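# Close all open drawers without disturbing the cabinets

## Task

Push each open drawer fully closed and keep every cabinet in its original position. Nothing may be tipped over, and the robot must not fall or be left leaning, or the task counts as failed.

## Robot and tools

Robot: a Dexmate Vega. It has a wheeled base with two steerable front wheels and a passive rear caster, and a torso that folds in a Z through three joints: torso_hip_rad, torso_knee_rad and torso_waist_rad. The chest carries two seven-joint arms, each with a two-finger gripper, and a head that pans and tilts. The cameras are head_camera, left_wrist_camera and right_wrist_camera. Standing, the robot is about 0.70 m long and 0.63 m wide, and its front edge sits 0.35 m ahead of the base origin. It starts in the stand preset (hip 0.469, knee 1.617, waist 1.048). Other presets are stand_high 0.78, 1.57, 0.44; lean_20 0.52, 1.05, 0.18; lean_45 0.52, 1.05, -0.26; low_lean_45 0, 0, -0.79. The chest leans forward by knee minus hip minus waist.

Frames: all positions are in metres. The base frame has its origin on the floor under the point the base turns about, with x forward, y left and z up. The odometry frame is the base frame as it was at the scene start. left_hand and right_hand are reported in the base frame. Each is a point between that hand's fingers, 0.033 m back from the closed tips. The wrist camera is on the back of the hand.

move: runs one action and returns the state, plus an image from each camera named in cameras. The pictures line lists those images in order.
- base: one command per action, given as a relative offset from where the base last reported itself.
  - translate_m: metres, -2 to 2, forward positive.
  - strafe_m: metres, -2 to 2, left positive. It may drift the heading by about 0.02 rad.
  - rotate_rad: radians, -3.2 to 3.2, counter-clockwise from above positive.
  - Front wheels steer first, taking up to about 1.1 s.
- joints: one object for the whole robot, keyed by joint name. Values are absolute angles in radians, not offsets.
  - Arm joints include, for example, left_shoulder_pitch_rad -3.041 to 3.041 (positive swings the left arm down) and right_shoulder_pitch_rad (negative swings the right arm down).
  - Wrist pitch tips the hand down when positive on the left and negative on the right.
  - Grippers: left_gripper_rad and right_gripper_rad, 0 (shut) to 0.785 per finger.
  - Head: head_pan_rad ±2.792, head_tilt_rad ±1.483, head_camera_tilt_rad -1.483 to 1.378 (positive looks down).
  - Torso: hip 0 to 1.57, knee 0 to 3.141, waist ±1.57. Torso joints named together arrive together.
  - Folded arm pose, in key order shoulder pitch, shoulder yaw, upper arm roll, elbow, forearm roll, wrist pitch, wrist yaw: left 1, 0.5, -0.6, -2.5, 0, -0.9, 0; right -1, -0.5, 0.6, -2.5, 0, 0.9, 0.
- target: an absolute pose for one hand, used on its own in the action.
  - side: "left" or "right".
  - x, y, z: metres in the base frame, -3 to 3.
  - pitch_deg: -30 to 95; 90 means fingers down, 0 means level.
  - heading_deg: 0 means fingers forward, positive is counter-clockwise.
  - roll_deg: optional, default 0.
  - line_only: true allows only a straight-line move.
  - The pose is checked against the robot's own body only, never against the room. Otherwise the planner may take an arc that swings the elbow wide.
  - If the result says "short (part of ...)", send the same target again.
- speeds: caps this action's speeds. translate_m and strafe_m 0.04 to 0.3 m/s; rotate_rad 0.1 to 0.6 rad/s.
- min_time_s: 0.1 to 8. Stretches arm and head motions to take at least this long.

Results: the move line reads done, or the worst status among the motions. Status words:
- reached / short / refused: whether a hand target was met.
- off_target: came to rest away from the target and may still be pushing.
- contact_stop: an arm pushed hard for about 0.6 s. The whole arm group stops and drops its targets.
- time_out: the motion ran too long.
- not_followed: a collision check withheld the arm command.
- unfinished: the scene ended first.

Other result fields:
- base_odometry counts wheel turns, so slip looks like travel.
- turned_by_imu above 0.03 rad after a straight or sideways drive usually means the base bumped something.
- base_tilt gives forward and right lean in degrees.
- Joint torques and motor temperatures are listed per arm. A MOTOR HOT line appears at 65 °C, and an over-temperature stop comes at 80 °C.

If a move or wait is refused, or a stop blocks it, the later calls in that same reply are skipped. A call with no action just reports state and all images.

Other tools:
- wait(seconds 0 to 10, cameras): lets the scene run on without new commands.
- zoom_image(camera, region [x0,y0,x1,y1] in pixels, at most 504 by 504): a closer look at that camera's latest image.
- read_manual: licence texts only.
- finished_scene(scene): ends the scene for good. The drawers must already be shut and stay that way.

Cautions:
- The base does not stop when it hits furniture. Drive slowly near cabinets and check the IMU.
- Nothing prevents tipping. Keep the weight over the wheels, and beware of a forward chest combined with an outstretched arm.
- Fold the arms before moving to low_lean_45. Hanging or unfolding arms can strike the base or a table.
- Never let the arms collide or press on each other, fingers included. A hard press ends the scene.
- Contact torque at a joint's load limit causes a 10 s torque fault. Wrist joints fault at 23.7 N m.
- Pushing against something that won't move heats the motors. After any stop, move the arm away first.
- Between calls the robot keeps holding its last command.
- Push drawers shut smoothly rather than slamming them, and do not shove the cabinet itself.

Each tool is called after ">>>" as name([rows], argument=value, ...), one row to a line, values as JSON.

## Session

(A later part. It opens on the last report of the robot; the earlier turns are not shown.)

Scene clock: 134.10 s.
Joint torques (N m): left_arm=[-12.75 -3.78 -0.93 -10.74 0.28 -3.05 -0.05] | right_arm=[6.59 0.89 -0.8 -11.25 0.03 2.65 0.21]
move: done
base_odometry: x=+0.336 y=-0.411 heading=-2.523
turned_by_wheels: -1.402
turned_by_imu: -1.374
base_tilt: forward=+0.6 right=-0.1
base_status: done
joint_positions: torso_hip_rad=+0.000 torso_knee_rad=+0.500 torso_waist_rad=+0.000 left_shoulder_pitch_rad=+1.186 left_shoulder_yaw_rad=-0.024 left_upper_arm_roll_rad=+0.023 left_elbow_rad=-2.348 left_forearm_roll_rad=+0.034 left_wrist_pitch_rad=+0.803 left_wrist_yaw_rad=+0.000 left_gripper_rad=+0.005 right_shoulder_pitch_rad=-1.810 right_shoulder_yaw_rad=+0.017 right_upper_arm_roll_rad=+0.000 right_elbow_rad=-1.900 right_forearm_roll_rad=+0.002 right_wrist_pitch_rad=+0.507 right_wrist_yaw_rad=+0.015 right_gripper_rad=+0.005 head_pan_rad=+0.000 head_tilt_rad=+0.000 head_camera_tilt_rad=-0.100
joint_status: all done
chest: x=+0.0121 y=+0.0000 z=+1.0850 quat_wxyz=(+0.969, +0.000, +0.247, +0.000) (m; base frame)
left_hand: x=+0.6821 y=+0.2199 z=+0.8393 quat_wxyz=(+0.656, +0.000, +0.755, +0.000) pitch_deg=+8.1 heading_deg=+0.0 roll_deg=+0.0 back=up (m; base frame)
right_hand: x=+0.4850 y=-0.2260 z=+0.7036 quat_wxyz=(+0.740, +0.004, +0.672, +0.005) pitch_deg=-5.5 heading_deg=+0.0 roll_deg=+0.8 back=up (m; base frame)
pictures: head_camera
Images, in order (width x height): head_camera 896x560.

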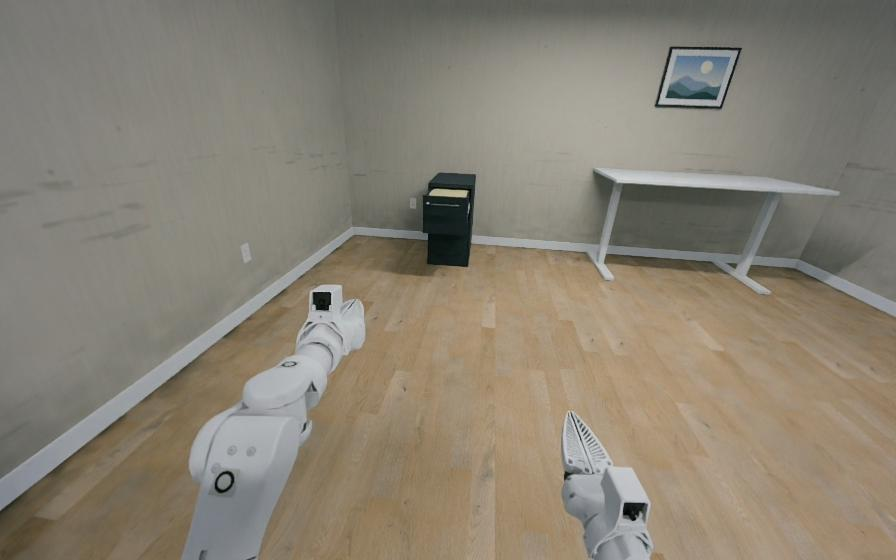

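>>> move(base={"rotate_rad":-0.22})

>>> move(base={"strafe_m":0.45})

>>> move(base={"translate_m":1.3}, cameras=["head_camera"])

>>> move(target={"side":"left","x":0.64,"y":0.2,"z":0.5,"pitch_deg":20,"heading_deg":0})

Scene clock: 144.93 s.
Joint torques (N m): left_arm=[-13.42 -3.73 -0.23 -12.87 -0.01 -2.51 -0.1] | right_arm=[7.07 0.26 -1.05 -11.79 -0.1 1.81 0.16]
move: done
base_odometry: x=+0.336 y=-0.411 heading=-2.743
turned_by_wheels: -0.220
turned_by_imu: -0.215
base_tilt: forward=+0.7 right=-0.1
base_status: done
joint_positions: torso_hip_rad=+0.000 torso_knee_rad=+0.500 torso_waist_rad=+0.000 left_shoulder_pitch_rad=+1.186 left_shoulder_yaw_rad=-0.024 left_upper_arm_roll_rad=+0.023 left_elbow_rad=-2.348 left_forearm_roll_rad=+0.034 left_wrist_pitch_rad=+0.803 left_wrist_yaw_rad=+0.000 left_gripper_rad=+0.005 right_shoulder_pitch_rad=-1.810 right_shoulder_yaw_rad=+0.017 right_upper_arm_roll_rad=+0.000 right_elbow_rad=-1.900 right_forearm_roll_rad=+0.002 right_wrist_pitch_rad=+0.507 right_wrist_yaw_rad=+0.015 right_gripper_rad=+0.005 head_pan_rad=+0.000 head_tilt_rad=+0.000 head_camera_tilt_rad=-0.100
joint_status: not commanded
chest: x=+0.0121 y=+0.0000 z=+1.0850 quat_wxyz=(+0.969, +0.000, +0.247, +0.000) (m; base frame)
left_hand: x=+0.6821 y=+0.2199 z=+0.8394 quat_wxyz=(+0.656, +0.000, +0.755, +0.000) pitch_deg=+8.1 heading_deg=+0.0 roll_deg=+0.0 back=up (m; base frame)
right_hand: x=+0.4850 y=-0.2260 z=+0.7036 quat_wxyz=(+0.740, +0.004, +0.672, +0.005) pitch_deg=-5.5 heading_deg=+0.0 roll_deg=+0.8 back=up (m; base frame)
pictures: none

Scene clock: 148.50 s.
Joint torques (N m): left_arm=[-10.75 -3.06 -1.09 -13.24 0.35 -2.85 0.45] | right_arm=[6.29 0.03 -0.49 -11.84 -0.02 2.5 0.03]
move: done
base_odometry: x=+0.513 y=-0.824 heading=-2.736
turned_by_wheels: +0.007
turned_by_imu: +0.004
base_tilt: forward=+0.6 right=-0.1
base_status: done
joint_positions: torso_hip_rad=+0.000 torso_knee_rad=+0.500 torso_waist_rad=+0.000 left_shoulder_pitch_rad=+1.186 left_shoulder_yaw_rad=-0.024 left_upper_arm_roll_rad=+0.023 left_elbow_rad=-2.348 left_forearm_roll_rad=+0.034 left_wrist_pitch_rad=+0.803 left_wrist_yaw_rad=+0.000 left_gripper_rad=+0.005 right_shoulder_pitch_rad=-1.810 right_shoulder_yaw_rad=+0.017 right_upper_arm_roll_rad=+0.000 right_elbow_rad=-1.900 right_forearm_roll_rad=+0.002 right_wrist_pitch_rad=+0.507 right_wrist_yaw_rad=+0.015 right_gripper_rad=+0.005 head_pan_rad=+0.000 head_tilt_rad=+0.000 head_camera_tilt_rad=-0.100
joint_status: not commanded
chest: x=+0.0121 y=+0.0000 z=+1.0850 quat_wxyz=(+0.969, +0.000, +0.247, +0.000) (m; base frame)
left_hand: x=+0.6821 y=+0.2199 z=+0.8394 quat_wxyz=(+0.656, +0.000, +0.755, +0.000) pitch_deg=+8.1 heading_deg=+0.0 roll_deg=+0.0 back=up (m; base frame)
right_hand: x=+0.4850 y=-0.2260 z=+0.7036 quat_wxyz=(+0.740, +0.004, +0.672, +0.005) pitch_deg=-5.5 heading_deg=+0.0 roll_deg=+0.8 back=up (m; base frame)
pictures: none

Scene clock: 154.93 s.
Joint torques (N m): left_arm=[-13.18 -2.63 0.37 -13.85 -0.42 -2.66 0.33] | right_arm=[6.13 0.4 -0.87 -12.32 0.04 2.38 0.18]
move: done
base_odometry: x=-0.681 y=-1.340 heading=-2.737
turned_by_wheels: +0.000
turned_by_imu: +0.001
base_tilt: forward=+0.7 right=+0.0
base_status: done
joint_positions: torso_hip_rad=+0.000 torso_knee_rad=+0.500 torso_waist_rad=+0.000 left_shoulder_pitch_rad=+1.186 left_shoulder_yaw_rad=-0.024 left_upper_arm_roll_rad=+0.023 left_elbow_rad=-2.348 left_forearm_roll_rad=+0.034 left_wrist_pitch_rad=+0.803 left_wrist_yaw_rad=+0.000 left_gripper_rad=+0.005 right_shoulder_pitch_rad=-1.810 right_shoulder_yaw_rad=+0.017 right_upper_arm_roll_rad=+0.000 right_elbow_rad=-1.900 right_forearm_roll_rad=+0.002 right_wrist_pitch_rad=+0.507 right_wrist_yaw_rad=+0.015 right_gripper_rad=+0.005 head_pan_rad=+0.000 head_tilt_rad=+0.000 head_camera_tilt_rad=-0.100
joint_status: not commanded
chest: x=+0.0122 y=+0.0000 z=+1.0850 quat_wxyz=(+0.969, +0.000, +0.247, +0.000) (m; base frame)
left_hand: x=+0.6822 y=+0.2199 z=+0.8393 quat_wxyz=(+0.656, +0.000, +0.755, +0.000) pitch_deg=+8.1 heading_deg=+0.0 roll_deg=+0.0 back=up (m; base frame)
right_hand: x=+0.4850 y=-0.2260 z=+0.7035 quat_wxyz=(+0.740, +0.004, +0.672, +0.005) pitch_deg=-5.5 heading_deg=+0.0 roll_deg=+0.8 back=up (m; base frame)
pictures: head_camera
Images, in order (width x height): head_camera 896x560.

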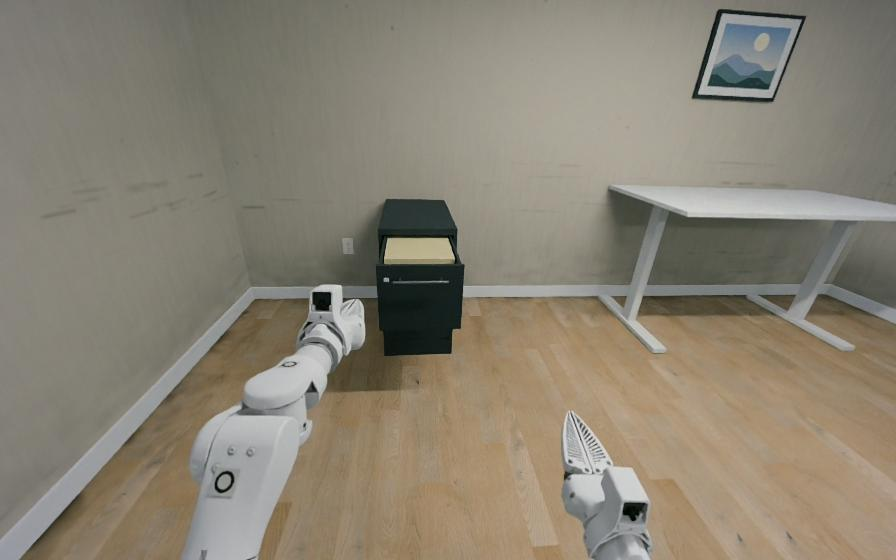

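Scene clock: 159.83 s.
Joint torques (N m): left_arm=[-12.6 -3.61 4.66 -13.1 -0.29 -3.1 0.59] | right_arm=[6.57 -0.7 -0.67 -11.76 0 2.17 0.15]
move: done
base_odometry: x=-0.681 y=-1.340 heading=-2.737
turned_by_wheels: +0.000
turned_by_imu: +0.001
base_tilt: forward=+0.7 right=+0.0
base_status: not commanded
joint_positions: torso_hip_rad=+0.000 torso_knee_rad=+0.500 torso_waist_rad=+0.000 left_shoulder_pitch_rad=+1.274 left_shoulder_yaw_rad=-0.037 left_upper_arm_roll_rad=+0.041 left_elbow_rad=-1.463 left_forearm_roll_rad=+0.030 left_wrist_pitch_rad=+0.040 left_wrist_yaw_rad=+0.045 left_gripper_rad=+0.005 right_shoulder_pitch_rad=-1.810 right_shoulder_yaw_rad=+0.017 right_upper_arm_roll_rad=+0.000 right_elbow_rad=-1.900 right_forearm_roll_rad=+0.002 right_wrist_pitch_rad=+0.507 right_wrist_yaw_rad=+0.015 right_gripper_rad=+0.005 head_pan_rad=+0.000 head_tilt_rad=+0.000 head_camera_tilt_rad=-0.100
joint_status: not commanded
chest: x=+0.0122 y=+0.0000 z=+1.0850 quat_wxyz=(+0.969, +0.000, +0.247, +0.000) (m; base frame)
left_hand: x=+0.6402 y=+0.2002 z=+0.5012 quat_wxyz=(+0.574, +0.000, +0.819, +0.000) pitch_deg=+20.0 heading_deg=+0.0 roll_deg=+0.0 back=up (m; base frame)
left_hand_status: reached (straight line, planned for 3.3 s): 1 mm and 0.0 deg off.
right_hand: x=+0.4850 y=-0.2260 z=+0.7035 quat_wxyz=(+0.740, +0.004, +0.672, +0.005) pitch_deg=-5.5 heading_deg=+0.0 roll_deg=+0.8 back=up (m; base frame)
pictures: none

>>> move(base={"rotate_rad":0.03})

>>> move(base={"translate_m":0.5}, joints={"head_camera_tilt_rad":0.2})

>>> move(base={"strafe_m":-0.09}, cameras=["head_camera","left_wrist_camera"])

Scene clock: 170.20 s.
Joint torques (N m): left_arm=[-9.73 -2.25 3.08 -13.56 -0.43 -2.85 0.05] | right_arm=[5.99 0.82 -0.81 -11.95 -0.08 2.5 0.2]
move: done
base_odometry: x=-0.681 y=-1.340 heading=-2.707
turned_by_wheels: +0.030
turned_by_imu: +0.028
base_tilt: forward=+0.7 right=-0.1
base_status: done
joint_positions: torso_hip_rad=+0.000 torso_knee_rad=+0.500 torso_waist_rad=+0.000 left_shoulder_pitch_rad=+1.273 left_shoulder_yaw_rad=-0.037 left_upper_arm_roll_rad=+0.042 left_elbow_rad=-1.458 left_forearm_roll_rad=+0.030 left_wrist_pitch_rad=+0.036 left_wrist_yaw_rad=+0.046 left_gripper_rad=+0.005 right_shoulder_pitch_rad=-1.810 right_shoulder_yaw_rad=+0.017 right_upper_arm_roll_rad=+0.000 right_elbow_rad=-1.900 right_forearm_roll_rad=+0.002 right_wrist_pitch_rad=+0.507 right_wrist_yaw_rad=+0.015 right_gripper_rad=+0.005 head_pan_rad=+0.000 head_tilt_rad=+0.000 head_camera_tilt_rad=-0.100
joint_status: not commanded
chest: x=+0.0122 y=+0.0000 z=+1.0850 quat_wxyz=(+0.969, +0.000, +0.247, +0.000) (m; base frame)
left_hand: x=+0.6398 y=+0.2001 z=+0.4997 quat_wxyz=(+0.573, +0.000, +0.819, +0.000) pitch_deg=+20.0 heading_deg=+0.0 roll_deg=+0.0 back=up (m; base frame)
right_hand: x=+0.4850 y=-0.2260 z=+0.7035 quat_wxyz=(+0.740, +0.004, +0.672, +0.005) pitch_deg=-5.5 heading_deg=+0.0 roll_deg=+0.8 back=up (m; base frame)
pictures: none

Scene clock: 173.67 s.
Joint torques (N m): left_arm=[-11.54 -2.05 5.07 -12.8 -0.31 -4.13 0.38] | right_arm=[5.92 0.1 -0.91 -11.58 0.02 1.75 0.11]
move: done
base_odometry: x=-1.133 y=-1.552 heading=-2.706
turned_by_wheels: +0.000
turned_by_imu: +0.000
base_tilt: forward=+0.7 right=+0.0
base_status: done
joint_positions: torso_hip_rad=+0.000 torso_knee_rad=+0.500 torso_waist_rad=+0.000 left_shoulder_pitch_rad=+1.273 left_shoulder_yaw_rad=-0.037 left_upper_arm_roll_rad=+0.042 left_elbow_rad=-1.458 left_forearm_roll_rad=+0.030 left_wrist_pitch_rad=+0.036 left_wrist_yaw_rad=+0.046 left_gripper_rad=+0.005 right_shoulder_pitch_rad=-1.810 right_shoulder_yaw_rad=+0.017 right_upper_arm_roll_rad=+0.000 right_elbow_rad=-1.900 right_forearm_roll_rad=+0.002 right_wrist_pitch_rad=+0.507 right_wrist_yaw_rad=+0.015 right_gripper_rad=+0.005 head_pan_rad=+0.000 head_tilt_rad=+0.000 head_camera_tilt_rad=+0.200
joint_status: all done
chest: x=+0.0122 y=+0.0000 z=+1.0850 quat_wxyz=(+0.969, +0.000, +0.247, +0.000) (m; base frame)
left_hand: x=+0.6398 y=+0.2001 z=+0.4997 quat_wxyz=(+0.573, +0.000, +0.819, +0.000) pitch_deg=+20.0 heading_deg=+0.0 roll_deg=+0.0 back=up (m; base frame)
right_hand: x=+0.4850 y=-0.2260 z=+0.7035 quat_wxyz=(+0.740, +0.004, +0.672, +0.005) pitch_deg=-5.5 heading_deg=+0.0 roll_deg=+0.8 back=up (m; base frame)
pictures: none

Scene clock: 176.07 s.
Joint torques (N m): left_arm=[-10.91 -1.19 1.53 -15.39 -0.17 -2.16 0.4] | right_arm=[7.23 1.59 -0.8 -12.41 0.01 2.14 0.13]
move: done
base_odometry: x=-1.172 y=-1.470 heading=-2.707
turned_by_wheels: -0.001
turned_by_imu: +0.004
base_tilt: forward=+0.7 right=+0.0
base_status: done
joint_positions: torso_hip_rad=+0.000 torso_knee_rad=+0.500 torso_waist_rad=+0.000 left_shoulder_pitch_rad=+1.273 left_shoulder_yaw_rad=-0.037 left_upper_arm_roll_rad=+0.042 left_elbow_rad=-1.458 left_forearm_roll_rad=+0.030 left_wrist_pitch_rad=+0.036 left_wrist_yaw_rad=+0.046 left_gripper_rad=+0.005 right_shoulder_pitch_rad=-1.810 right_shoulder_yaw_rad=+0.017 right_upper_arm_roll_rad=+0.000 right_elbow_rad=-1.900 right_forearm_roll_rad=+0.002 right_wrist_pitch_rad=+0.507 right_wrist_yaw_rad=+0.015 right_gripper_rad=+0.005 head_pan_rad=+0.000 head_tilt_rad=+0.000 head_camera_tilt_rad=+0.200
joint_status: not commanded
chest: x=+0.0122 y=+0.0000 z=+1.0850 quat_wxyz=(+0.969, +0.000, +0.247, +0.000) (m; base frame)
left_hand: x=+0.6398 y=+0.2001 z=+0.4997 quat_wxyz=(+0.573, +0.000, +0.819, +0.000) pitch_deg=+20.0 heading_deg=+0.0 roll_deg=+0.0 back=up (m; base frame)
right_hand: x=+0.4850 y=-0.2260 z=+0.7035 quat_wxyz=(+0.740, +0.004, +0.672, +0.005) pitch_deg=-5.5 heading_deg=+0.0 roll_deg=+0.8 back=up (m; base frame)
pictures: head_camera, left_wrist_camera
Images, in order (width x height): head_camera 896x560, left_wrist_camera 672x420.

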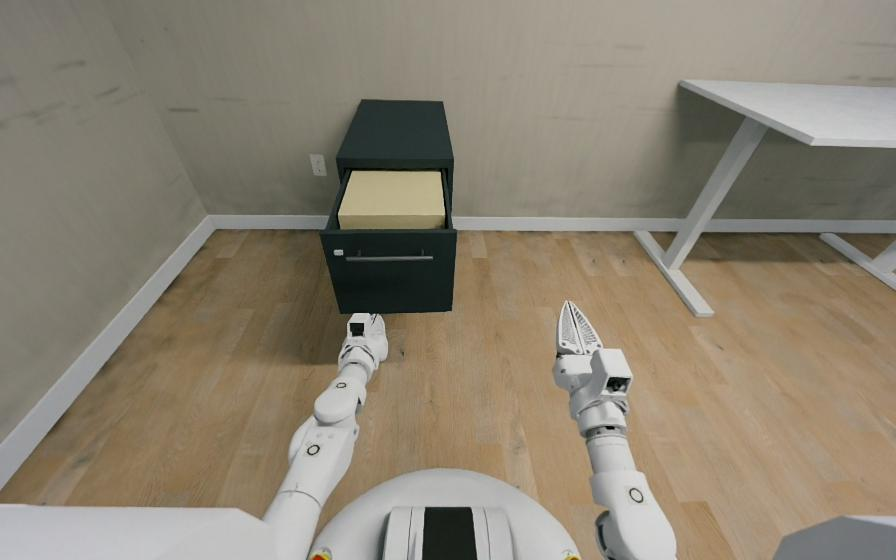

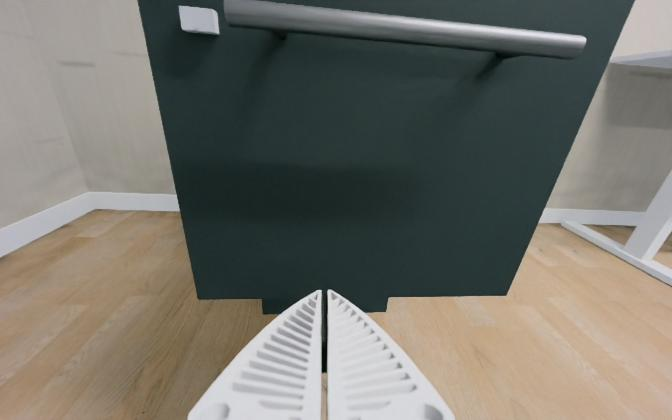

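>>> move(base={"translate_m":0.12})

>>> move(base={"translate_m":0.24}, speeds={"translate_m":0.1}, cameras=["head_camera"])

Scene clock: 186.60 s.
Joint torques (N m): left_arm=[-9.58 -1.74 3.09 -14.52 -0.24 -2.15 -0.14] | right_arm=[6.83 0.75 -0.8 -11.17 -0.12 2.33 0.18]
move: done
base_odometry: x=-1.280 y=-1.521 heading=-2.707
turned_by_wheels: +0.000
turned_by_imu: +0.000
base_tilt: forward=+0.7 right=+0.0
base_status: done
joint_positions: torso_hip_rad=+0.000 torso_knee_rad=+0.500 torso_waist_rad=+0.000 left_shoulder_pitch_rad=+1.273 left_shoulder_yaw_rad=-0.037 left_upper_arm_roll_rad=+0.042 left_elbow_rad=-1.458 left_forearm_roll_rad=+0.030 left_wrist_pitch_rad=+0.036 left_wrist_yaw_rad=+0.046 left_gripper_rad=+0.005 right_shoulder_pitch_rad=-1.810 right_shoulder_yaw_rad=+0.017 right_upper_arm_roll_rad=+0.000 right_elbow_rad=-1.900 right_forearm_roll_rad=+0.002 right_wrist_pitch_rad=+0.507 right_wrist_yaw_rad=+0.015 right_gripper_rad=+0.005 head_pan_rad=+0.000 head_tilt_rad=+0.000 head_camera_tilt_rad=+0.200
joint_status: not commanded
chest: x=+0.0122 y=+0.0000 z=+1.0850 quat_wxyz=(+0.969, +0.000, +0.247, +0.000) (m; base frame)
left_hand: x=+0.6397 y=+0.2001 z=+0.4996 quat_wxyz=(+0.573, +0.000, +0.819, +0.000) pitch_deg=+20.0 heading_deg=+0.0 roll_deg=+0.0 back=up (m; base frame)
right_hand: x=+0.4850 y=-0.2260 z=+0.7035 quat_wxyz=(+0.740, +0.004, +0.672, +0.005) pitch_deg=-5.5 heading_deg=+0.0 roll_deg=+0.8 back=up (m; base frame)
pictures: none

Scene clock: 189.87 s.
Joint torques (N m): left_arm=[-9.89 -0.1 2.11 -14.5 0.05 -2.04 -0.6] | right_arm=[6.26 0.56 -0.95 -11.75 -0.05 2.5 0.24]
move: done
base_odometry: x=-1.498 y=-1.623 heading=-2.707
turned_by_wheels: +0.000
turned_by_imu: +0.001
base_tilt: forward=+0.6 right=-0.1
base_status: done
joint_positions: torso_hip_rad=+0.000 torso_knee_rad=+0.500 torso_waist_rad=+0.000 left_shoulder_pitch_rad=+1.273 left_shoulder_yaw_rad=-0.037 left_upper_arm_roll_rad=+0.042 left_elbow_rad=-1.458 left_forearm_roll_rad=+0.030 left_wrist_pitch_rad=+0.036 left_wrist_yaw_rad=+0.046 left_gripper_rad=+0.005 right_shoulder_pitch_rad=-1.810 right_shoulder_yaw_rad=+0.017 right_upper_arm_roll_rad=+0.000 right_elbow_rad=-1.900 right_forearm_roll_rad=+0.002 right_wrist_pitch_rad=+0.507 right_wrist_yaw_rad=+0.015 right_gripper_rad=+0.005 head_pan_rad=+0.000 head_tilt_rad=+0.000 head_camera_tilt_rad=+0.200
joint_status: not commanded
chest: x=+0.0122 y=+0.0000 z=+1.0850 quat_wxyz=(+0.969, +0.000, +0.247, +0.000) (m; base frame)
left_hand: x=+0.6398 y=+0.2001 z=+0.4996 quat_wxyz=(+0.573, +0.000, +0.819, +0.000) pitch_deg=+20.0 heading_deg=+0.0 roll_deg=+0.0 back=up (m; base frame)
right_hand: x=+0.4850 y=-0.2260 z=+0.7035 quat_wxyz=(+0.740, +0.004, +0.672, +0.005) pitch_deg=-5.5 heading_deg=+0.0 roll_deg=+0.8 back=up (m; base frame)
pictures: head_camera
Images, in order (width x height): head_camera 896x560.

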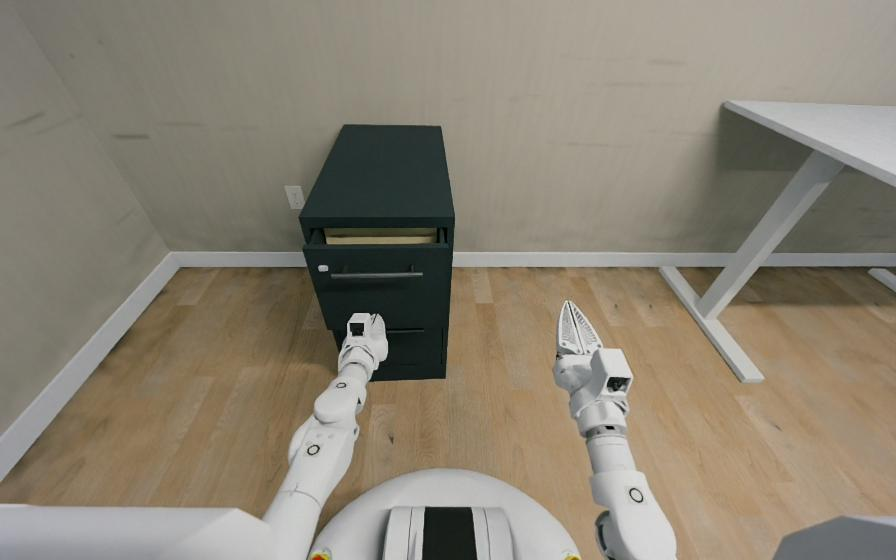

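>>> move(base={"translate_m":0.055}, speeds={"translate_m":0.08}, cameras=["head_camera"])

>>> zoom_image(camera="head_camera", region=[260, 200, 500, 400])

Scene clock: 199.17 s.
Joint torques (N m): left_arm=[-9.76 -3.04 1.79 -14.21 0.32 -2.6 -0.17] | right_arm=[6.53 0.66 -0.59 -11.23 -0.02 2.05 0.22]
move: done
base_odometry: x=-1.548 y=-1.646 heading=-2.706
turned_by_wheels: +0.000
turned_by_imu: +0.001
base_tilt: forward=+0.7 right=+0.0
base_status: done
joint_positions: torso_hip_rad=+0.000 torso_knee_rad=+0.500 torso_waist_rad=+0.000 left_shoulder_pitch_rad=+1.273 left_shoulder_yaw_rad=-0.037 left_upper_arm_roll_rad=+0.042 left_elbow_rad=-1.458 left_forearm_roll_rad=+0.030 left_wrist_pitch_rad=+0.036 left_wrist_yaw_rad=+0.046 left_gripper_rad=+0.005 right_shoulder_pitch_rad=-1.810 right_shoulder_yaw_rad=+0.017 right_upper_arm_roll_rad=+0.000 right_elbow_rad=-1.900 right_forearm_roll_rad=+0.002 right_wrist_pitch_rad=+0.507 right_wrist_yaw_rad=+0.015 right_gripper_rad=+0.005 head_pan_rad=+0.000 head_tilt_rad=+0.000 head_camera_tilt_rad=+0.200
joint_status: not commanded
chest: x=+0.0122 y=+0.0000 z=+1.0850 quat_wxyz=(+0.969, +0.000, +0.247, +0.000) (m; base frame)
left_hand: x=+0.6398 y=+0.2001 z=+0.4996 quat_wxyz=(+0.573, +0.000, +0.819, +0.000) pitch_deg=+20.0 heading_deg=+0.0 roll_deg=+0.0 back=up (m; base frame)
right_hand: x=+0.4850 y=-0.2260 z=+0.7035 quat_wxyz=(+0.740, +0.004, +0.672, +0.005) pitch_deg=-5.5 heading_deg=+0.0 roll_deg=+0.8 back=up (m; base frame)
pictures: head_camera
Images, in order (width x height): head_camera 896x560.

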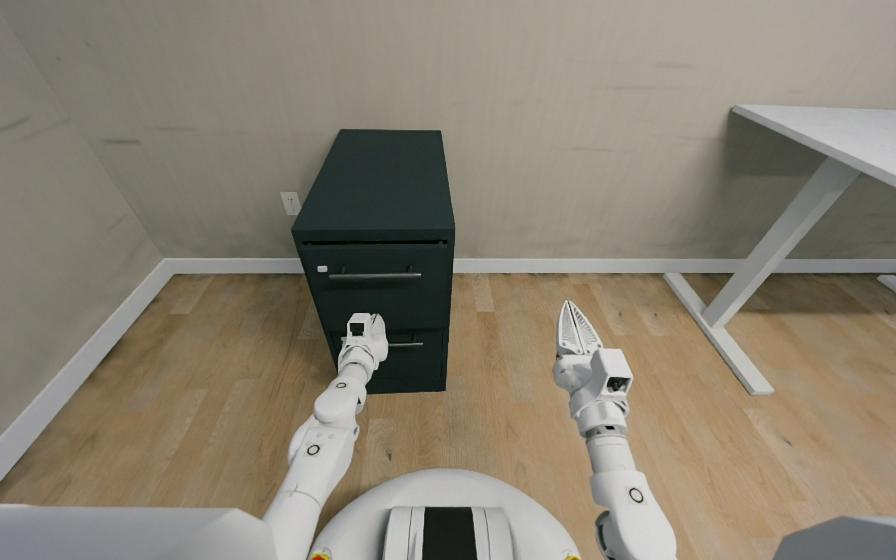

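Scaled by 2.100 from the camera's 896x560 image, which has a finer 960x600 frame.

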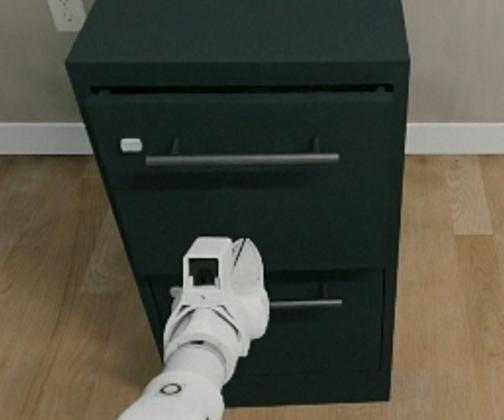

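>>> move(base={"translate_m":0.02}, speeds={"translate_m":0.06}, cameras=["head_camera"])

>>> zoom_image(camera="head_camera", region=[280, 220, 480, 420])

Scene clock: 203.47 s.
Joint torques (N m): left_arm=[-9.49 -0.79 4.7 -13.62 -0.41 -2.25 -0.1] | right_arm=[6.88 0.97 -0.71 -11.41 -0.03 2.31 0.11]
move: done
base_odometry: x=-1.566 y=-1.654 heading=-2.706
turned_by_wheels: +0.000
turned_by_imu: +0.001
base_tilt: forward=+0.6 right=+0.0
base_status: done
joint_positions: torso_hip_rad=+0.000 torso_knee_rad=+0.500 torso_waist_rad=+0.000 left_shoulder_pitch_rad=+1.273 left_shoulder_yaw_rad=-0.037 left_upper_arm_roll_rad=+0.042 left_elbow_rad=-1.457 left_forearm_roll_rad=+0.030 left_wrist_pitch_rad=+0.036 left_wrist_yaw_rad=+0.046 left_gripper_rad=+0.005 right_shoulder_pitch_rad=-1.810 right_shoulder_yaw_rad=+0.017 right_upper_arm_roll_rad=+0.000 right_elbow_rad=-1.900 right_forearm_roll_rad=+0.002 right_wrist_pitch_rad=+0.507 right_wrist_yaw_rad=+0.015 right_gripper_rad=+0.005 head_pan_rad=+0.000 head_tilt_rad=+0.000 head_camera_tilt_rad=+0.200
joint_status: not commanded
chest: x=+0.0122 y=+0.0000 z=+1.0850 quat_wxyz=(+0.969, +0.000, +0.247, +0.000) (m; base frame)
left_hand: x=+0.6397 y=+0.2001 z=+0.4996 quat_wxyz=(+0.573, +0.000, +0.819, +0.000) pitch_deg=+20.0 heading_deg=+0.0 roll_deg=+0.0 back=up (m; base frame)
right_hand: x=+0.4850 y=-0.2260 z=+0.7035 quat_wxyz=(+0.740, +0.004, +0.672, +0.005) pitch_deg=-5.5 heading_deg=+0.0 roll_deg=+0.8 back=up (m; base frame)
pictures: head_camera
Images, in order (width x height): head_camera 896x560.

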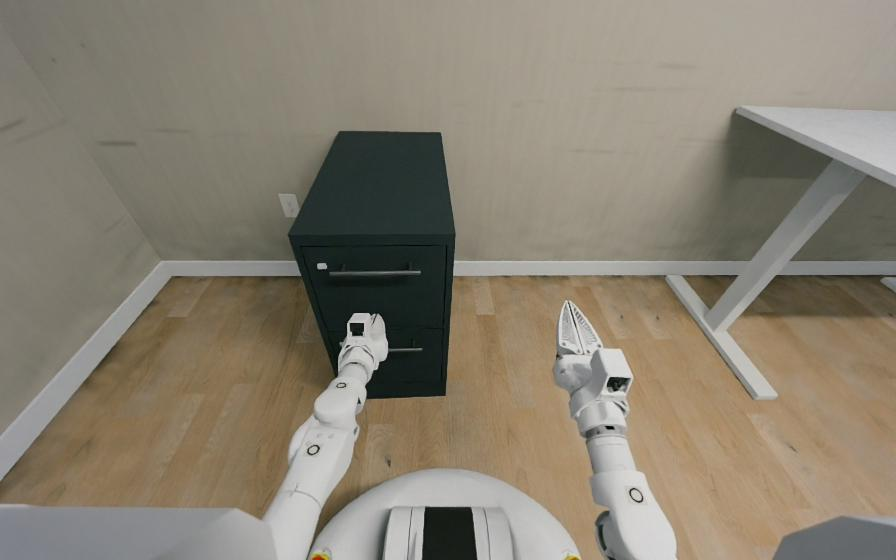

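Scaled by 2.520 from the camera's 896x560 image, which has a finer 960x600 frame.

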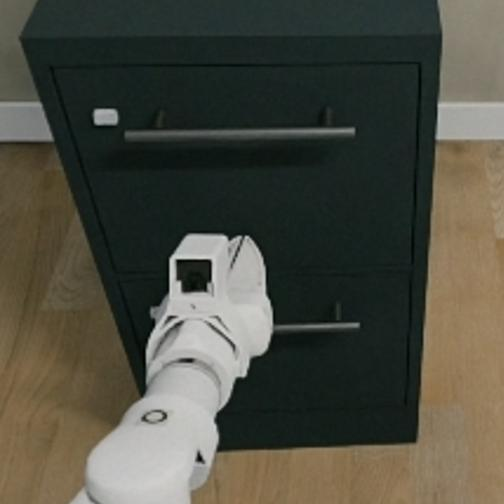

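>>> move(target={"side":"left","x":0.648,"y":0.2,"z":0.5,"pitch_deg":20,"heading_deg":0})

>>> move(target={"side":"left","x":0.655,"y":0.2,"z":0.5,"pitch_deg":20,"heading_deg":0}, cameras=["head_camera"])

>>> zoom_image(camera="head_camera", region=[280, 220, 480, 420])

Scene clock: 209.30 s.
Joint torques (N m): left_arm=[-11.02 -3.69 -1.03 -13.52 -0.91 -3.6 -0.34] | right_arm=[7.07 0.63 -0.93 -11.88 -0.05 2.83 0.11]
move: done
base_odometry: x=-1.566 y=-1.654 heading=-2.706
turned_by_wheels: +0.000
turned_by_imu: +0.001
base_tilt: forward=+0.7 right=+0.0
base_status: not commanded
joint_positions: torso_hip_rad=+0.000 torso_knee_rad=+0.500 torso_waist_rad=+0.000 left_shoulder_pitch_rad=+1.254 left_shoulder_yaw_rad=-0.037 left_upper_arm_roll_rad=+0.041 left_elbow_rad=-1.438 left_forearm_roll_rad=+0.030 left_wrist_pitch_rad=+0.036 left_wrist_yaw_rad=+0.046 left_gripper_rad=+0.005 right_shoulder_pitch_rad=-1.810 right_shoulder_yaw_rad=+0.017 right_upper_arm_roll_rad=+0.000 right_elbow_rad=-1.900 right_forearm_roll_rad=+0.002 right_wrist_pitch_rad=+0.507 right_wrist_yaw_rad=+0.015 right_gripper_rad=+0.005 head_pan_rad=+0.000 head_tilt_rad=+0.000 head_camera_tilt_rad=+0.200
joint_status: not commanded
chest: x=+0.0122 y=+0.0000 z=+1.0850 quat_wxyz=(+0.969, +0.000, +0.247, +0.000) (m; base frame)
left_hand: x=+0.6459 y=+0.1999 z=+0.4996 quat_wxyz=(+0.573, +0.000, +0.819, +0.000) pitch_deg=+20.0 heading_deg=+0.0 roll_deg=+0.0 back=up (m; base frame)
left_hand_status: reached (straight line, planned for 0.3 s): 2 mm and 0.0 deg off.
right_hand: x=+0.4850 y=-0.2260 z=+0.7035 quat_wxyz=(+0.740, +0.004, +0.672, +0.005) pitch_deg=-5.5 heading_deg=+0.0 roll_deg=+0.8 back=up (m; base frame)
pictures: none

Scene clock: 210.33 s.
Joint torques (N m): left_arm=[-12.04 -1.09 -2.71 -12.13 0.48 -2.68 -0.75] | right_arm=[6.76 0.65 -0.93 -11.88 -0.03 2.7 0.26]
move: done
base_odometry: x=-1.566 y=-1.654 heading=-2.706
turned_by_wheels: +0.000
turned_by_imu: +0.000
base_tilt: forward=+0.7 right=-0.1
base_status: not commanded
joint_positions: torso_hip_rad=+0.000 torso_knee_rad=+0.500 torso_waist_rad=+0.000 left_shoulder_pitch_rad=+1.232 left_shoulder_yaw_rad=-0.037 left_upper_arm_roll_rad=+0.040 left_elbow_rad=-1.416 left_forearm_roll_rad=+0.029 left_wrist_pitch_rad=+0.035 left_wrist_yaw_rad=+0.046 left_gripper_rad=+0.005 right_shoulder_pitch_rad=-1.810 right_shoulder_yaw_rad=+0.017 right_upper_arm_roll_rad=+0.000 right_elbow_rad=-1.900 right_forearm_roll_rad=+0.002 right_wrist_pitch_rad=+0.507 right_wrist_yaw_rad=+0.015 right_gripper_rad=+0.005 head_pan_rad=+0.000 head_tilt_rad=+0.000 head_camera_tilt_rad=+0.200
joint_status: not commanded
chest: x=+0.0122 y=+0.0000 z=+1.0850 quat_wxyz=(+0.969, +0.000, +0.247, +0.000) (m; base frame)
left_hand: x=+0.6529 y=+0.1999 z=+0.4995 quat_wxyz=(+0.573, +0.000, +0.819, +0.000) pitch_deg=+20.1 heading_deg=+0.0 roll_deg=+0.0 back=up (m; base frame)
left_hand_status: reached (straight line, planned for 0.4 s): 2 mm and 0.1 deg off.
right_hand: x=+0.4850 y=-0.2260 z=+0.7035 quat_wxyz=(+0.740, +0.004, +0.672, +0.005) pitch_deg=-5.5 heading_deg=+0.0 roll_deg=+0.8 back=up (m; base frame)
pictures: head_camera
Images, in order (width x height): head_camera 896x560.

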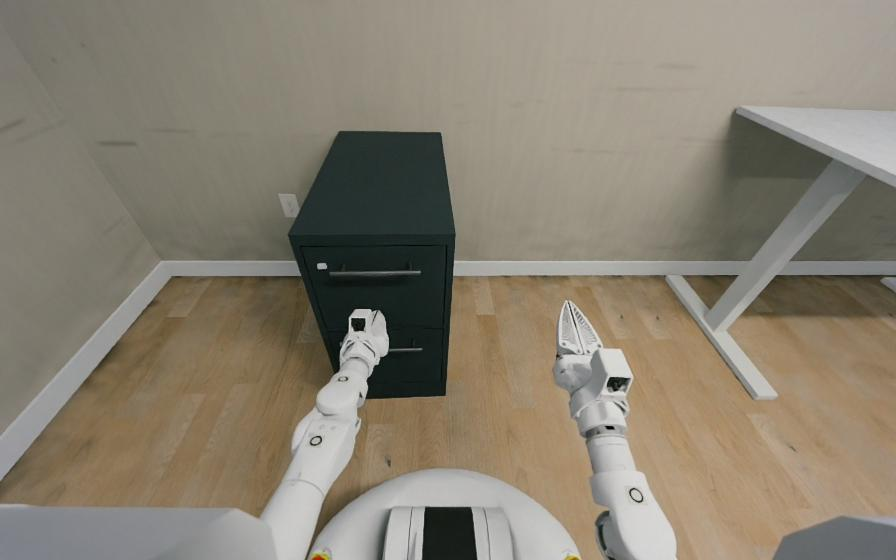

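Scaled by 2.520 from the camera's 896x560 image, which has a finer 960x600 frame.

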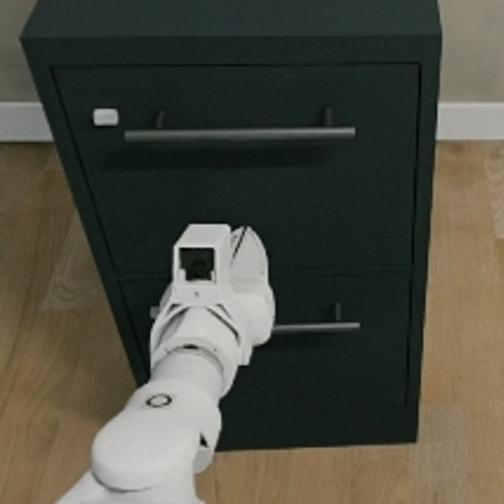

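>>> move(target={"side":"left","x":0.665,"y":0.2,"z":0.5,"pitch_deg":20,"heading_deg":0})

>>> move(target={"side":"left","x":0.673,"y":0.2,"z":0.5,"pitch_deg":20,"heading_deg":0}, cameras=["head_camera","left_wrist_camera"])

>>> zoom_image(camera="head_camera", region=[280, 220, 480, 420])

Scene clock: 216.43 s.
Joint torques (N m): left_arm=[-34.7 -0.3 -2.95 -20.86 -0.56 -5.85 -0.02] | right_arm=[6.49 1.11 -0.87 -11.9 -0.15 3.1 0.17]
move: done
base_odometry: x=-1.566 y=-1.654 heading=-2.706
turned_by_wheels: +0.000
turned_by_imu: +0.001
base_tilt: forward=+0.7 right=+0.0
base_status: not commanded
joint_positions: torso_hip_rad=+0.000 torso_knee_rad=+0.500 torso_waist_rad=+0.000 left_shoulder_pitch_rad=+1.201 left_shoulder_yaw_rad=-0.038 left_upper_arm_roll_rad=+0.039 left_elbow_rad=-1.381 left_forearm_roll_rad=+0.028 left_wrist_pitch_rad=+0.034 left_wrist_yaw_rad=+0.046 left_gripper_rad=+0.005 right_shoulder_pitch_rad=-1.810 right_shoulder_yaw_rad=+0.017 right_upper_arm_roll_rad=+0.000 right_elbow_rad=-1.900 right_forearm_roll_rad=+0.002 right_wrist_pitch_rad=+0.507 right_wrist_yaw_rad=+0.015 right_gripper_rad=+0.005 head_pan_rad=+0.000 head_tilt_rad=+0.000 head_camera_tilt_rad=+0.200
joint_status: not commanded
chest: x=+0.0121 y=+0.0000 z=+1.0850 quat_wxyz=(+0.969, +0.000, +0.247, +0.000) (m; base frame)
left_hand: x=+0.6621 y=+0.1999 z=+0.4982 quat_wxyz=(+0.572, +0.000, +0.820, +0.000) pitch_deg=+20.2 heading_deg=+0.0 roll_deg=+0.0 back=up (m; base frame)
left_hand_status: reached (straight line, planned for 0.4 s): 3 mm and 0.2 deg off.
right_hand: x=+0.4849 y=-0.2260 z=+0.7036 quat_wxyz=(+0.740, +0.004, +0.672, +0.005) pitch_deg=-5.5 heading_deg=+0.0 roll_deg=+0.8 back=up (m; base frame)
pictures: none

Scene clock: 217.57 s.
Joint torques (N m): left_arm=[-35.18 -1.2 -4.44 -23.24 0.12 -5.78 0.22] | right_arm=[6.07 0.61 -0.97 -12.14 -0.01 2.76 0.05]
move: done
base_odometry: x=-1.566 y=-1.654 heading=-2.706
turned_by_wheels: +0.000
turned_by_imu: +0.000
base_tilt: forward=+0.6 right=-0.1
base_status: not commanded
joint_positions: torso_hip_rad=+0.000 torso_knee_rad=+0.500 torso_waist_rad=+0.000 left_shoulder_pitch_rad=+1.175 left_shoulder_yaw_rad=-0.038 left_upper_arm_roll_rad=+0.039 left_elbow_rad=-1.352 left_forearm_roll_rad=+0.028 left_wrist_pitch_rad=+0.032 left_wrist_yaw_rad=+0.046 left_gripper_rad=+0.005 right_shoulder_pitch_rad=-1.810 right_shoulder_yaw_rad=+0.017 right_upper_arm_roll_rad=+0.000 right_elbow_rad=-1.900 right_forearm_roll_rad=+0.002 right_wrist_pitch_rad=+0.507 right_wrist_yaw_rad=+0.015 right_gripper_rad=+0.005 head_pan_rad=+0.000 head_tilt_rad=+0.000 head_camera_tilt_rad=+0.200
joint_status: not commanded
chest: x=+0.0121 y=+0.0000 z=+1.0850 quat_wxyz=(+0.969, +0.000, +0.247, +0.000) (m; base frame)
left_hand: x=+0.6700 y=+0.1998 z=+0.4978 quat_wxyz=(+0.572, +0.000, +0.820, +0.000) pitch_deg=+20.2 heading_deg=+0.0 roll_deg=+0.0 back=up (m; base frame)
left_hand_status: reached (straight line, planned for 0.4 s): 4 mm and 0.2 deg off.
right_hand: x=+0.4849 y=-0.2260 z=+0.7036 quat_wxyz=(+0.740, +0.004, +0.672, +0.005) pitch_deg=-5.5 heading_deg=+0.0 roll_deg=+0.8 back=up (m; base frame)
pictures: head_camera, left_wrist_camera
Images, in order (width x height): head_camera 896x560, left_wrist_camera 672x420.

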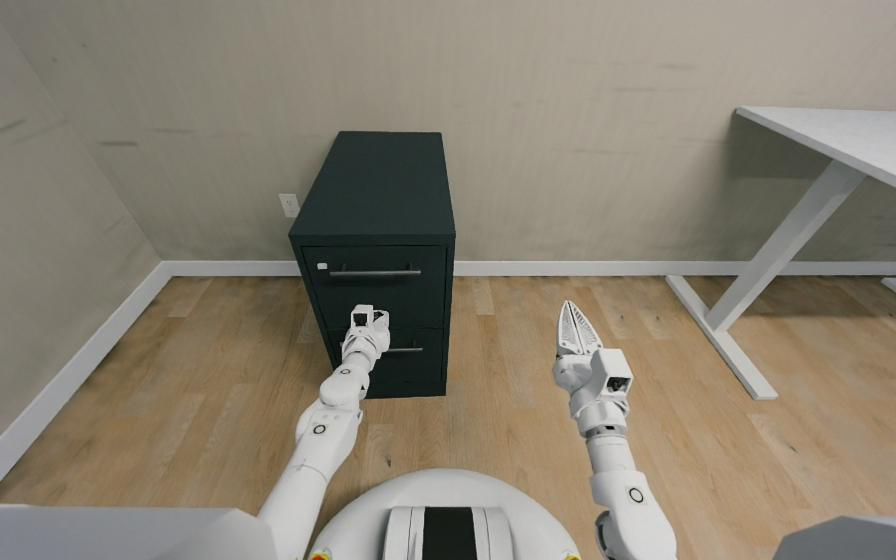

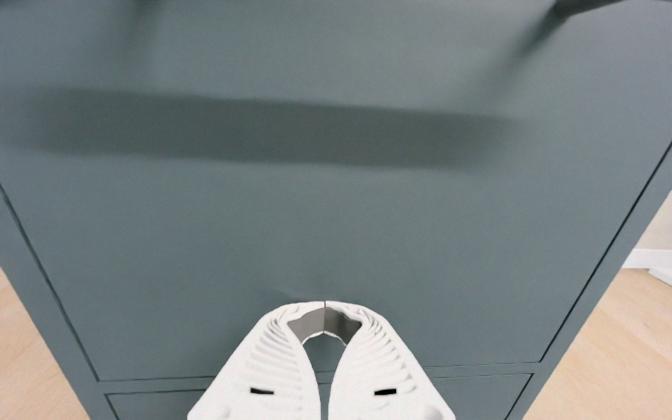

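Scaled by 2.520 from the camera's 896x560 image, which has a finer 960x600 frame.

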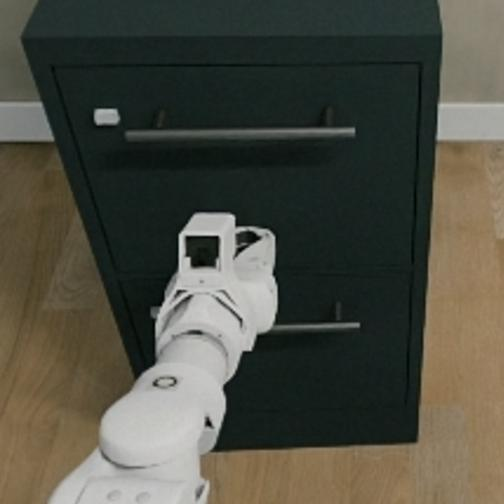

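>>> move(base={"translate_m":-1.5})

>>> move(base={"rotate_rad":-1.56}, joints={"head_camera_tilt_rad":-0.1}, cameras=["head_camera"])

Scene clock: 231.97 s.
Joint torques (N m): left_arm=[-13.73 -3.19 -0.48 -14.25 0.19 -2.98 0.27] | right_arm=[6.47 -0.5 -0.95 -11.19 -0.12 2.56 0.08]
move: done
base_odometry: x=-0.208 y=-1.018 heading=-2.705
turned_by_wheels: +0.000
turned_by_imu: +0.001
base_tilt: forward=+0.7 right=-0.1
base_status: done
joint_positions: torso_hip_rad=+0.000 torso_knee_rad=+0.500 torso_waist_rad=+0.000 left_shoulder_pitch_rad=+1.168 left_shoulder_yaw_rad=-0.038 left_upper_arm_roll_rad=+0.038 left_elbow_rad=-1.346 left_forearm_roll_rad=+0.027 left_wrist_pitch_rad=+0.030 left_wrist_yaw_rad=+0.046 left_gripper_rad=+0.005 right_shoulder_pitch_rad=-1.810 right_shoulder_yaw_rad=+0.017 right_upper_arm_roll_rad=+0.000 right_elbow_rad=-1.900 right_forearm_roll_rad=+0.002 right_wrist_pitch_rad=+0.507 right_wrist_yaw_rad=+0.015 right_gripper_rad=+0.005 head_pan_rad=+0.000 head_tilt_rad=+0.000 head_camera_tilt_rad=+0.200
joint_status: not commanded
chest: x=+0.0122 y=+0.0000 z=+1.0850 quat_wxyz=(+0.969, +0.000, +0.247, +0.000) (m; base frame)
left_hand: x=+0.6728 y=+0.1999 z=+0.4995 quat_wxyz=(+0.573, +0.000, +0.819, +0.000) pitch_deg=+20.1 heading_deg=+0.0 roll_deg=+0.0 back=up (m; base frame)
right_hand: x=+0.4850 y=-0.2260 z=+0.7035 quat_wxyz=(+0.740, +0.004, +0.672, +0.005) pitch_deg=-5.5 heading_deg=+0.0 roll_deg=+0.8 back=up (m; base frame)
pictures: none

Scene clock: 236.17 s.
Joint torques (N m): left_arm=[-12.66 -1.94 -0.87 -14.08 -0.52 -3.39 -0.6] | right_arm=[6.58 1.11 -0.89 -11.37 -0.01 2.44 0.1]
move: done
base_odometry: x=-0.209 y=-1.019 heading=+2.016
turned_by_wheels: -1.562
turned_by_imu: -1.528
base_tilt: forward=+0.7 right=-0.1
base_status: done
joint_positions: torso_hip_rad=+0.000 torso_knee_rad=+0.500 torso_waist_rad=+0.000 left_shoulder_pitch_rad=+1.168 left_shoulder_yaw_rad=-0.038 left_upper_arm_roll_rad=+0.038 left_elbow_rad=-1.346 left_forearm_roll_rad=+0.027 left_wrist_pitch_rad=+0.030 left_wrist_yaw_rad=+0.046 left_gripper_rad=+0.005 right_shoulder_pitch_rad=-1.810 right_shoulder_yaw_rad=+0.017 right_upper_arm_roll_rad=+0.000 right_elbow_rad=-1.900 right_forearm_roll_rad=+0.002 right_wrist_pitch_rad=+0.507 right_wrist_yaw_rad=+0.015 right_gripper_rad=+0.005 head_pan_rad=+0.000 head_tilt_rad=+0.000 head_camera_tilt_rad=-0.100
joint_status: all done
chest: x=+0.0122 y=+0.0000 z=+1.0850 quat_wxyz=(+0.969, +0.000, +0.247, +0.000) (m; base frame)
left_hand: x=+0.6728 y=+0.1999 z=+0.4995 quat_wxyz=(+0.573, +0.000, +0.819, +0.000) pitch_deg=+20.1 heading_deg=+0.0 roll_deg=+0.0 back=up (m; base frame)
right_hand: x=+0.4850 y=-0.2260 z=+0.7035 quat_wxyz=(+0.740, +0.004, +0.672, +0.005) pitch_deg=-5.5 heading_deg=+0.0 roll_deg=+0.8 back=up (m; base frame)
pictures: head_camera
Images, in order (width x height): head_camera 896x560.

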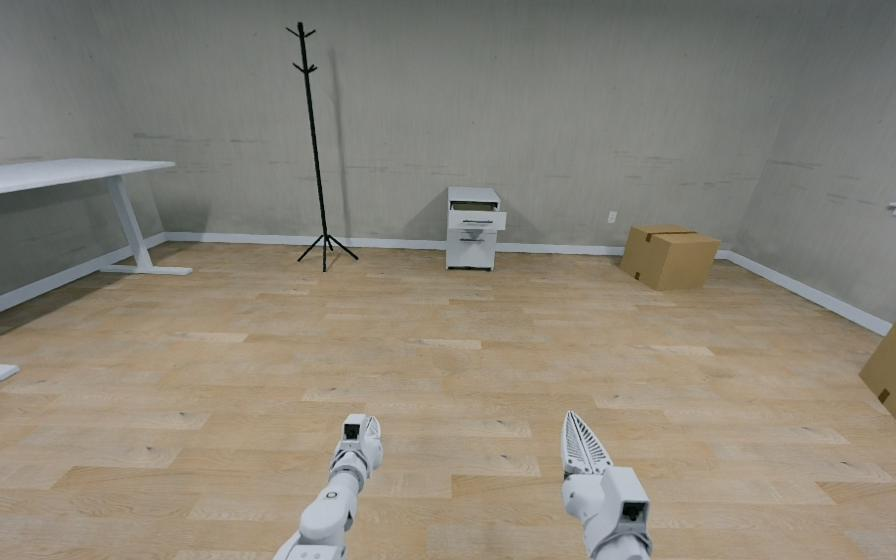

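>>> move(base={"rotate_rad":-0.12})

>>> move(base={"translate_m":1.5}, joints={"head_camera_tilt_rad":0.1}, cameras=["head_camera","left_wrist_camera"])

Scene clock: 244.77 s.
Joint torques (N m): left_arm=[-11.68 -3.61 -2.28 -14.78 0.36 -3.04 -0.29] | right_arm=[6.22 0.14 -0.7 -11.31 -0.07 2.08 0.11]
move: done
base_odometry: x=-0.209 y=-1.019 heading=+1.896
turned_by_wheels: -0.120
turned_by_imu: -0.117
base_tilt: forward=+0.6 right=+0.0
base_status: done
joint_positions: torso_hip_rad=+0.000 torso_knee_rad=+0.500 torso_waist_rad=+0.000 left_shoulder_pitch_rad=+1.168 left_shoulder_yaw_rad=-0.038 left_upper_arm_roll_rad=+0.038 left_elbow_rad=-1.346 left_forearm_roll_rad=+0.027 left_wrist_pitch_rad=+0.030 left_wrist_yaw_rad=+0.046 left_gripper_rad=+0.005 right_shoulder_pitch_rad=-1.810 right_shoulder_yaw_rad=+0.017 right_upper_arm_roll_rad=+0.000 right_elbow_rad=-1.900 right_forearm_roll_rad=+0.002 right_wrist_pitch_rad=+0.507 right_wrist_yaw_rad=+0.015 right_gripper_rad=+0.005 head_pan_rad=+0.000 head_tilt_rad=+0.000 head_camera_tilt_rad=-0.100
joint_status: not commanded
chest: x=+0.0122 y=+0.0000 z=+1.0850 quat_wxyz=(+0.969, +0.000, +0.247, +0.000) (m; base frame)
left_hand: x=+0.6728 y=+0.1999 z=+0.4995 quat_wxyz=(+0.573, +0.000, +0.819, +0.000) pitch_deg=+20.1 heading_deg=+0.0 roll_deg=+0.0 back=up (m; base frame)
right_hand: x=+0.4850 y=-0.2260 z=+0.7035 quat_wxyz=(+0.740, +0.004, +0.672, +0.005) pitch_deg=-5.5 heading_deg=+0.0 roll_deg=+0.8 back=up (m; base frame)
pictures: none

Scene clock: 251.57 s.
Joint torques (N m): left_arm=[-11.88 -2.39 -1.28 -15.85 0.49 -1.98 -0.3] | right_arm=[6.81 0.83 -0.76 -11.21 -0.15 2.62 0.2]
move: done
base_odometry: x=-0.692 y=+0.402 heading=+1.895
turned_by_wheels: +0.000
turned_by_imu: +0.001
base_tilt: forward=+0.7 right=+0.0
base_status: done
joint_positions: torso_hip_rad=+0.000 torso_knee_rad=+0.500 torso_waist_rad=+0.000 left_shoulder_pitch_rad=+1.168 left_shoulder_yaw_rad=-0.038 left_upper_arm_roll_rad=+0.038 left_elbow_rad=-1.346 left_forearm_roll_rad=+0.027 left_wrist_pitch_rad=+0.030 left_wrist_yaw_rad=+0.046 left_gripper_rad=+0.005 right_shoulder_pitch_rad=-1.810 right_shoulder_yaw_rad=+0.017 right_upper_arm_roll_rad=+0.000 right_elbow_rad=-1.900 right_forearm_roll_rad=+0.002 right_wrist_pitch_rad=+0.507 right_wrist_yaw_rad=+0.015 right_gripper_rad=+0.005 head_pan_rad=+0.000 head_tilt_rad=+0.000 head_camera_tilt_rad=+0.100
joint_status: all done
chest: x=+0.0122 y=+0.0000 z=+1.0850 quat_wxyz=(+0.969, +0.000, +0.247, +0.000) (m; base frame)
left_hand: x=+0.6728 y=+0.1999 z=+0.4995 quat_wxyz=(+0.573, +0.000, +0.819, +0.000) pitch_deg=+20.1 heading_deg=+0.0 roll_deg=+0.0 back=up (m; base frame)
right_hand: x=+0.4850 y=-0.2260 z=+0.7035 quat_wxyz=(+0.740, +0.004, +0.672, +0.005) pitch_deg=-5.5 heading_deg=+0.0 roll_deg=+0.8 back=up (m; base frame)
pictures: head_camera, left_wrist_camera
Images, in order (width x height): head_camera 896x560, left_wrist_camera 672x420.

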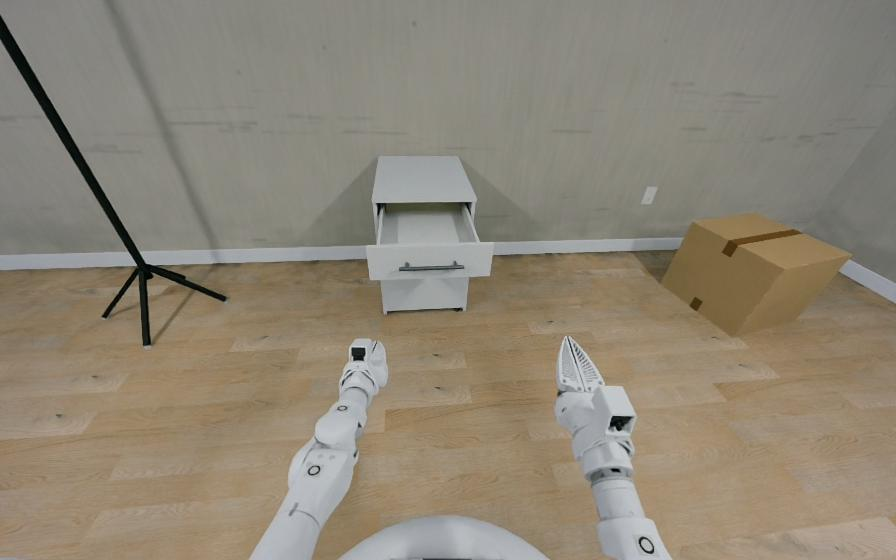

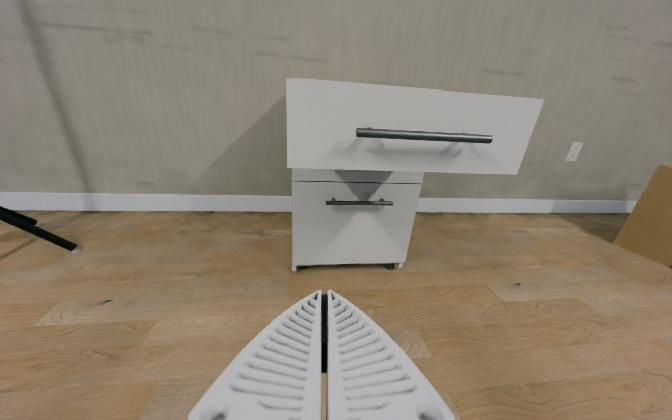

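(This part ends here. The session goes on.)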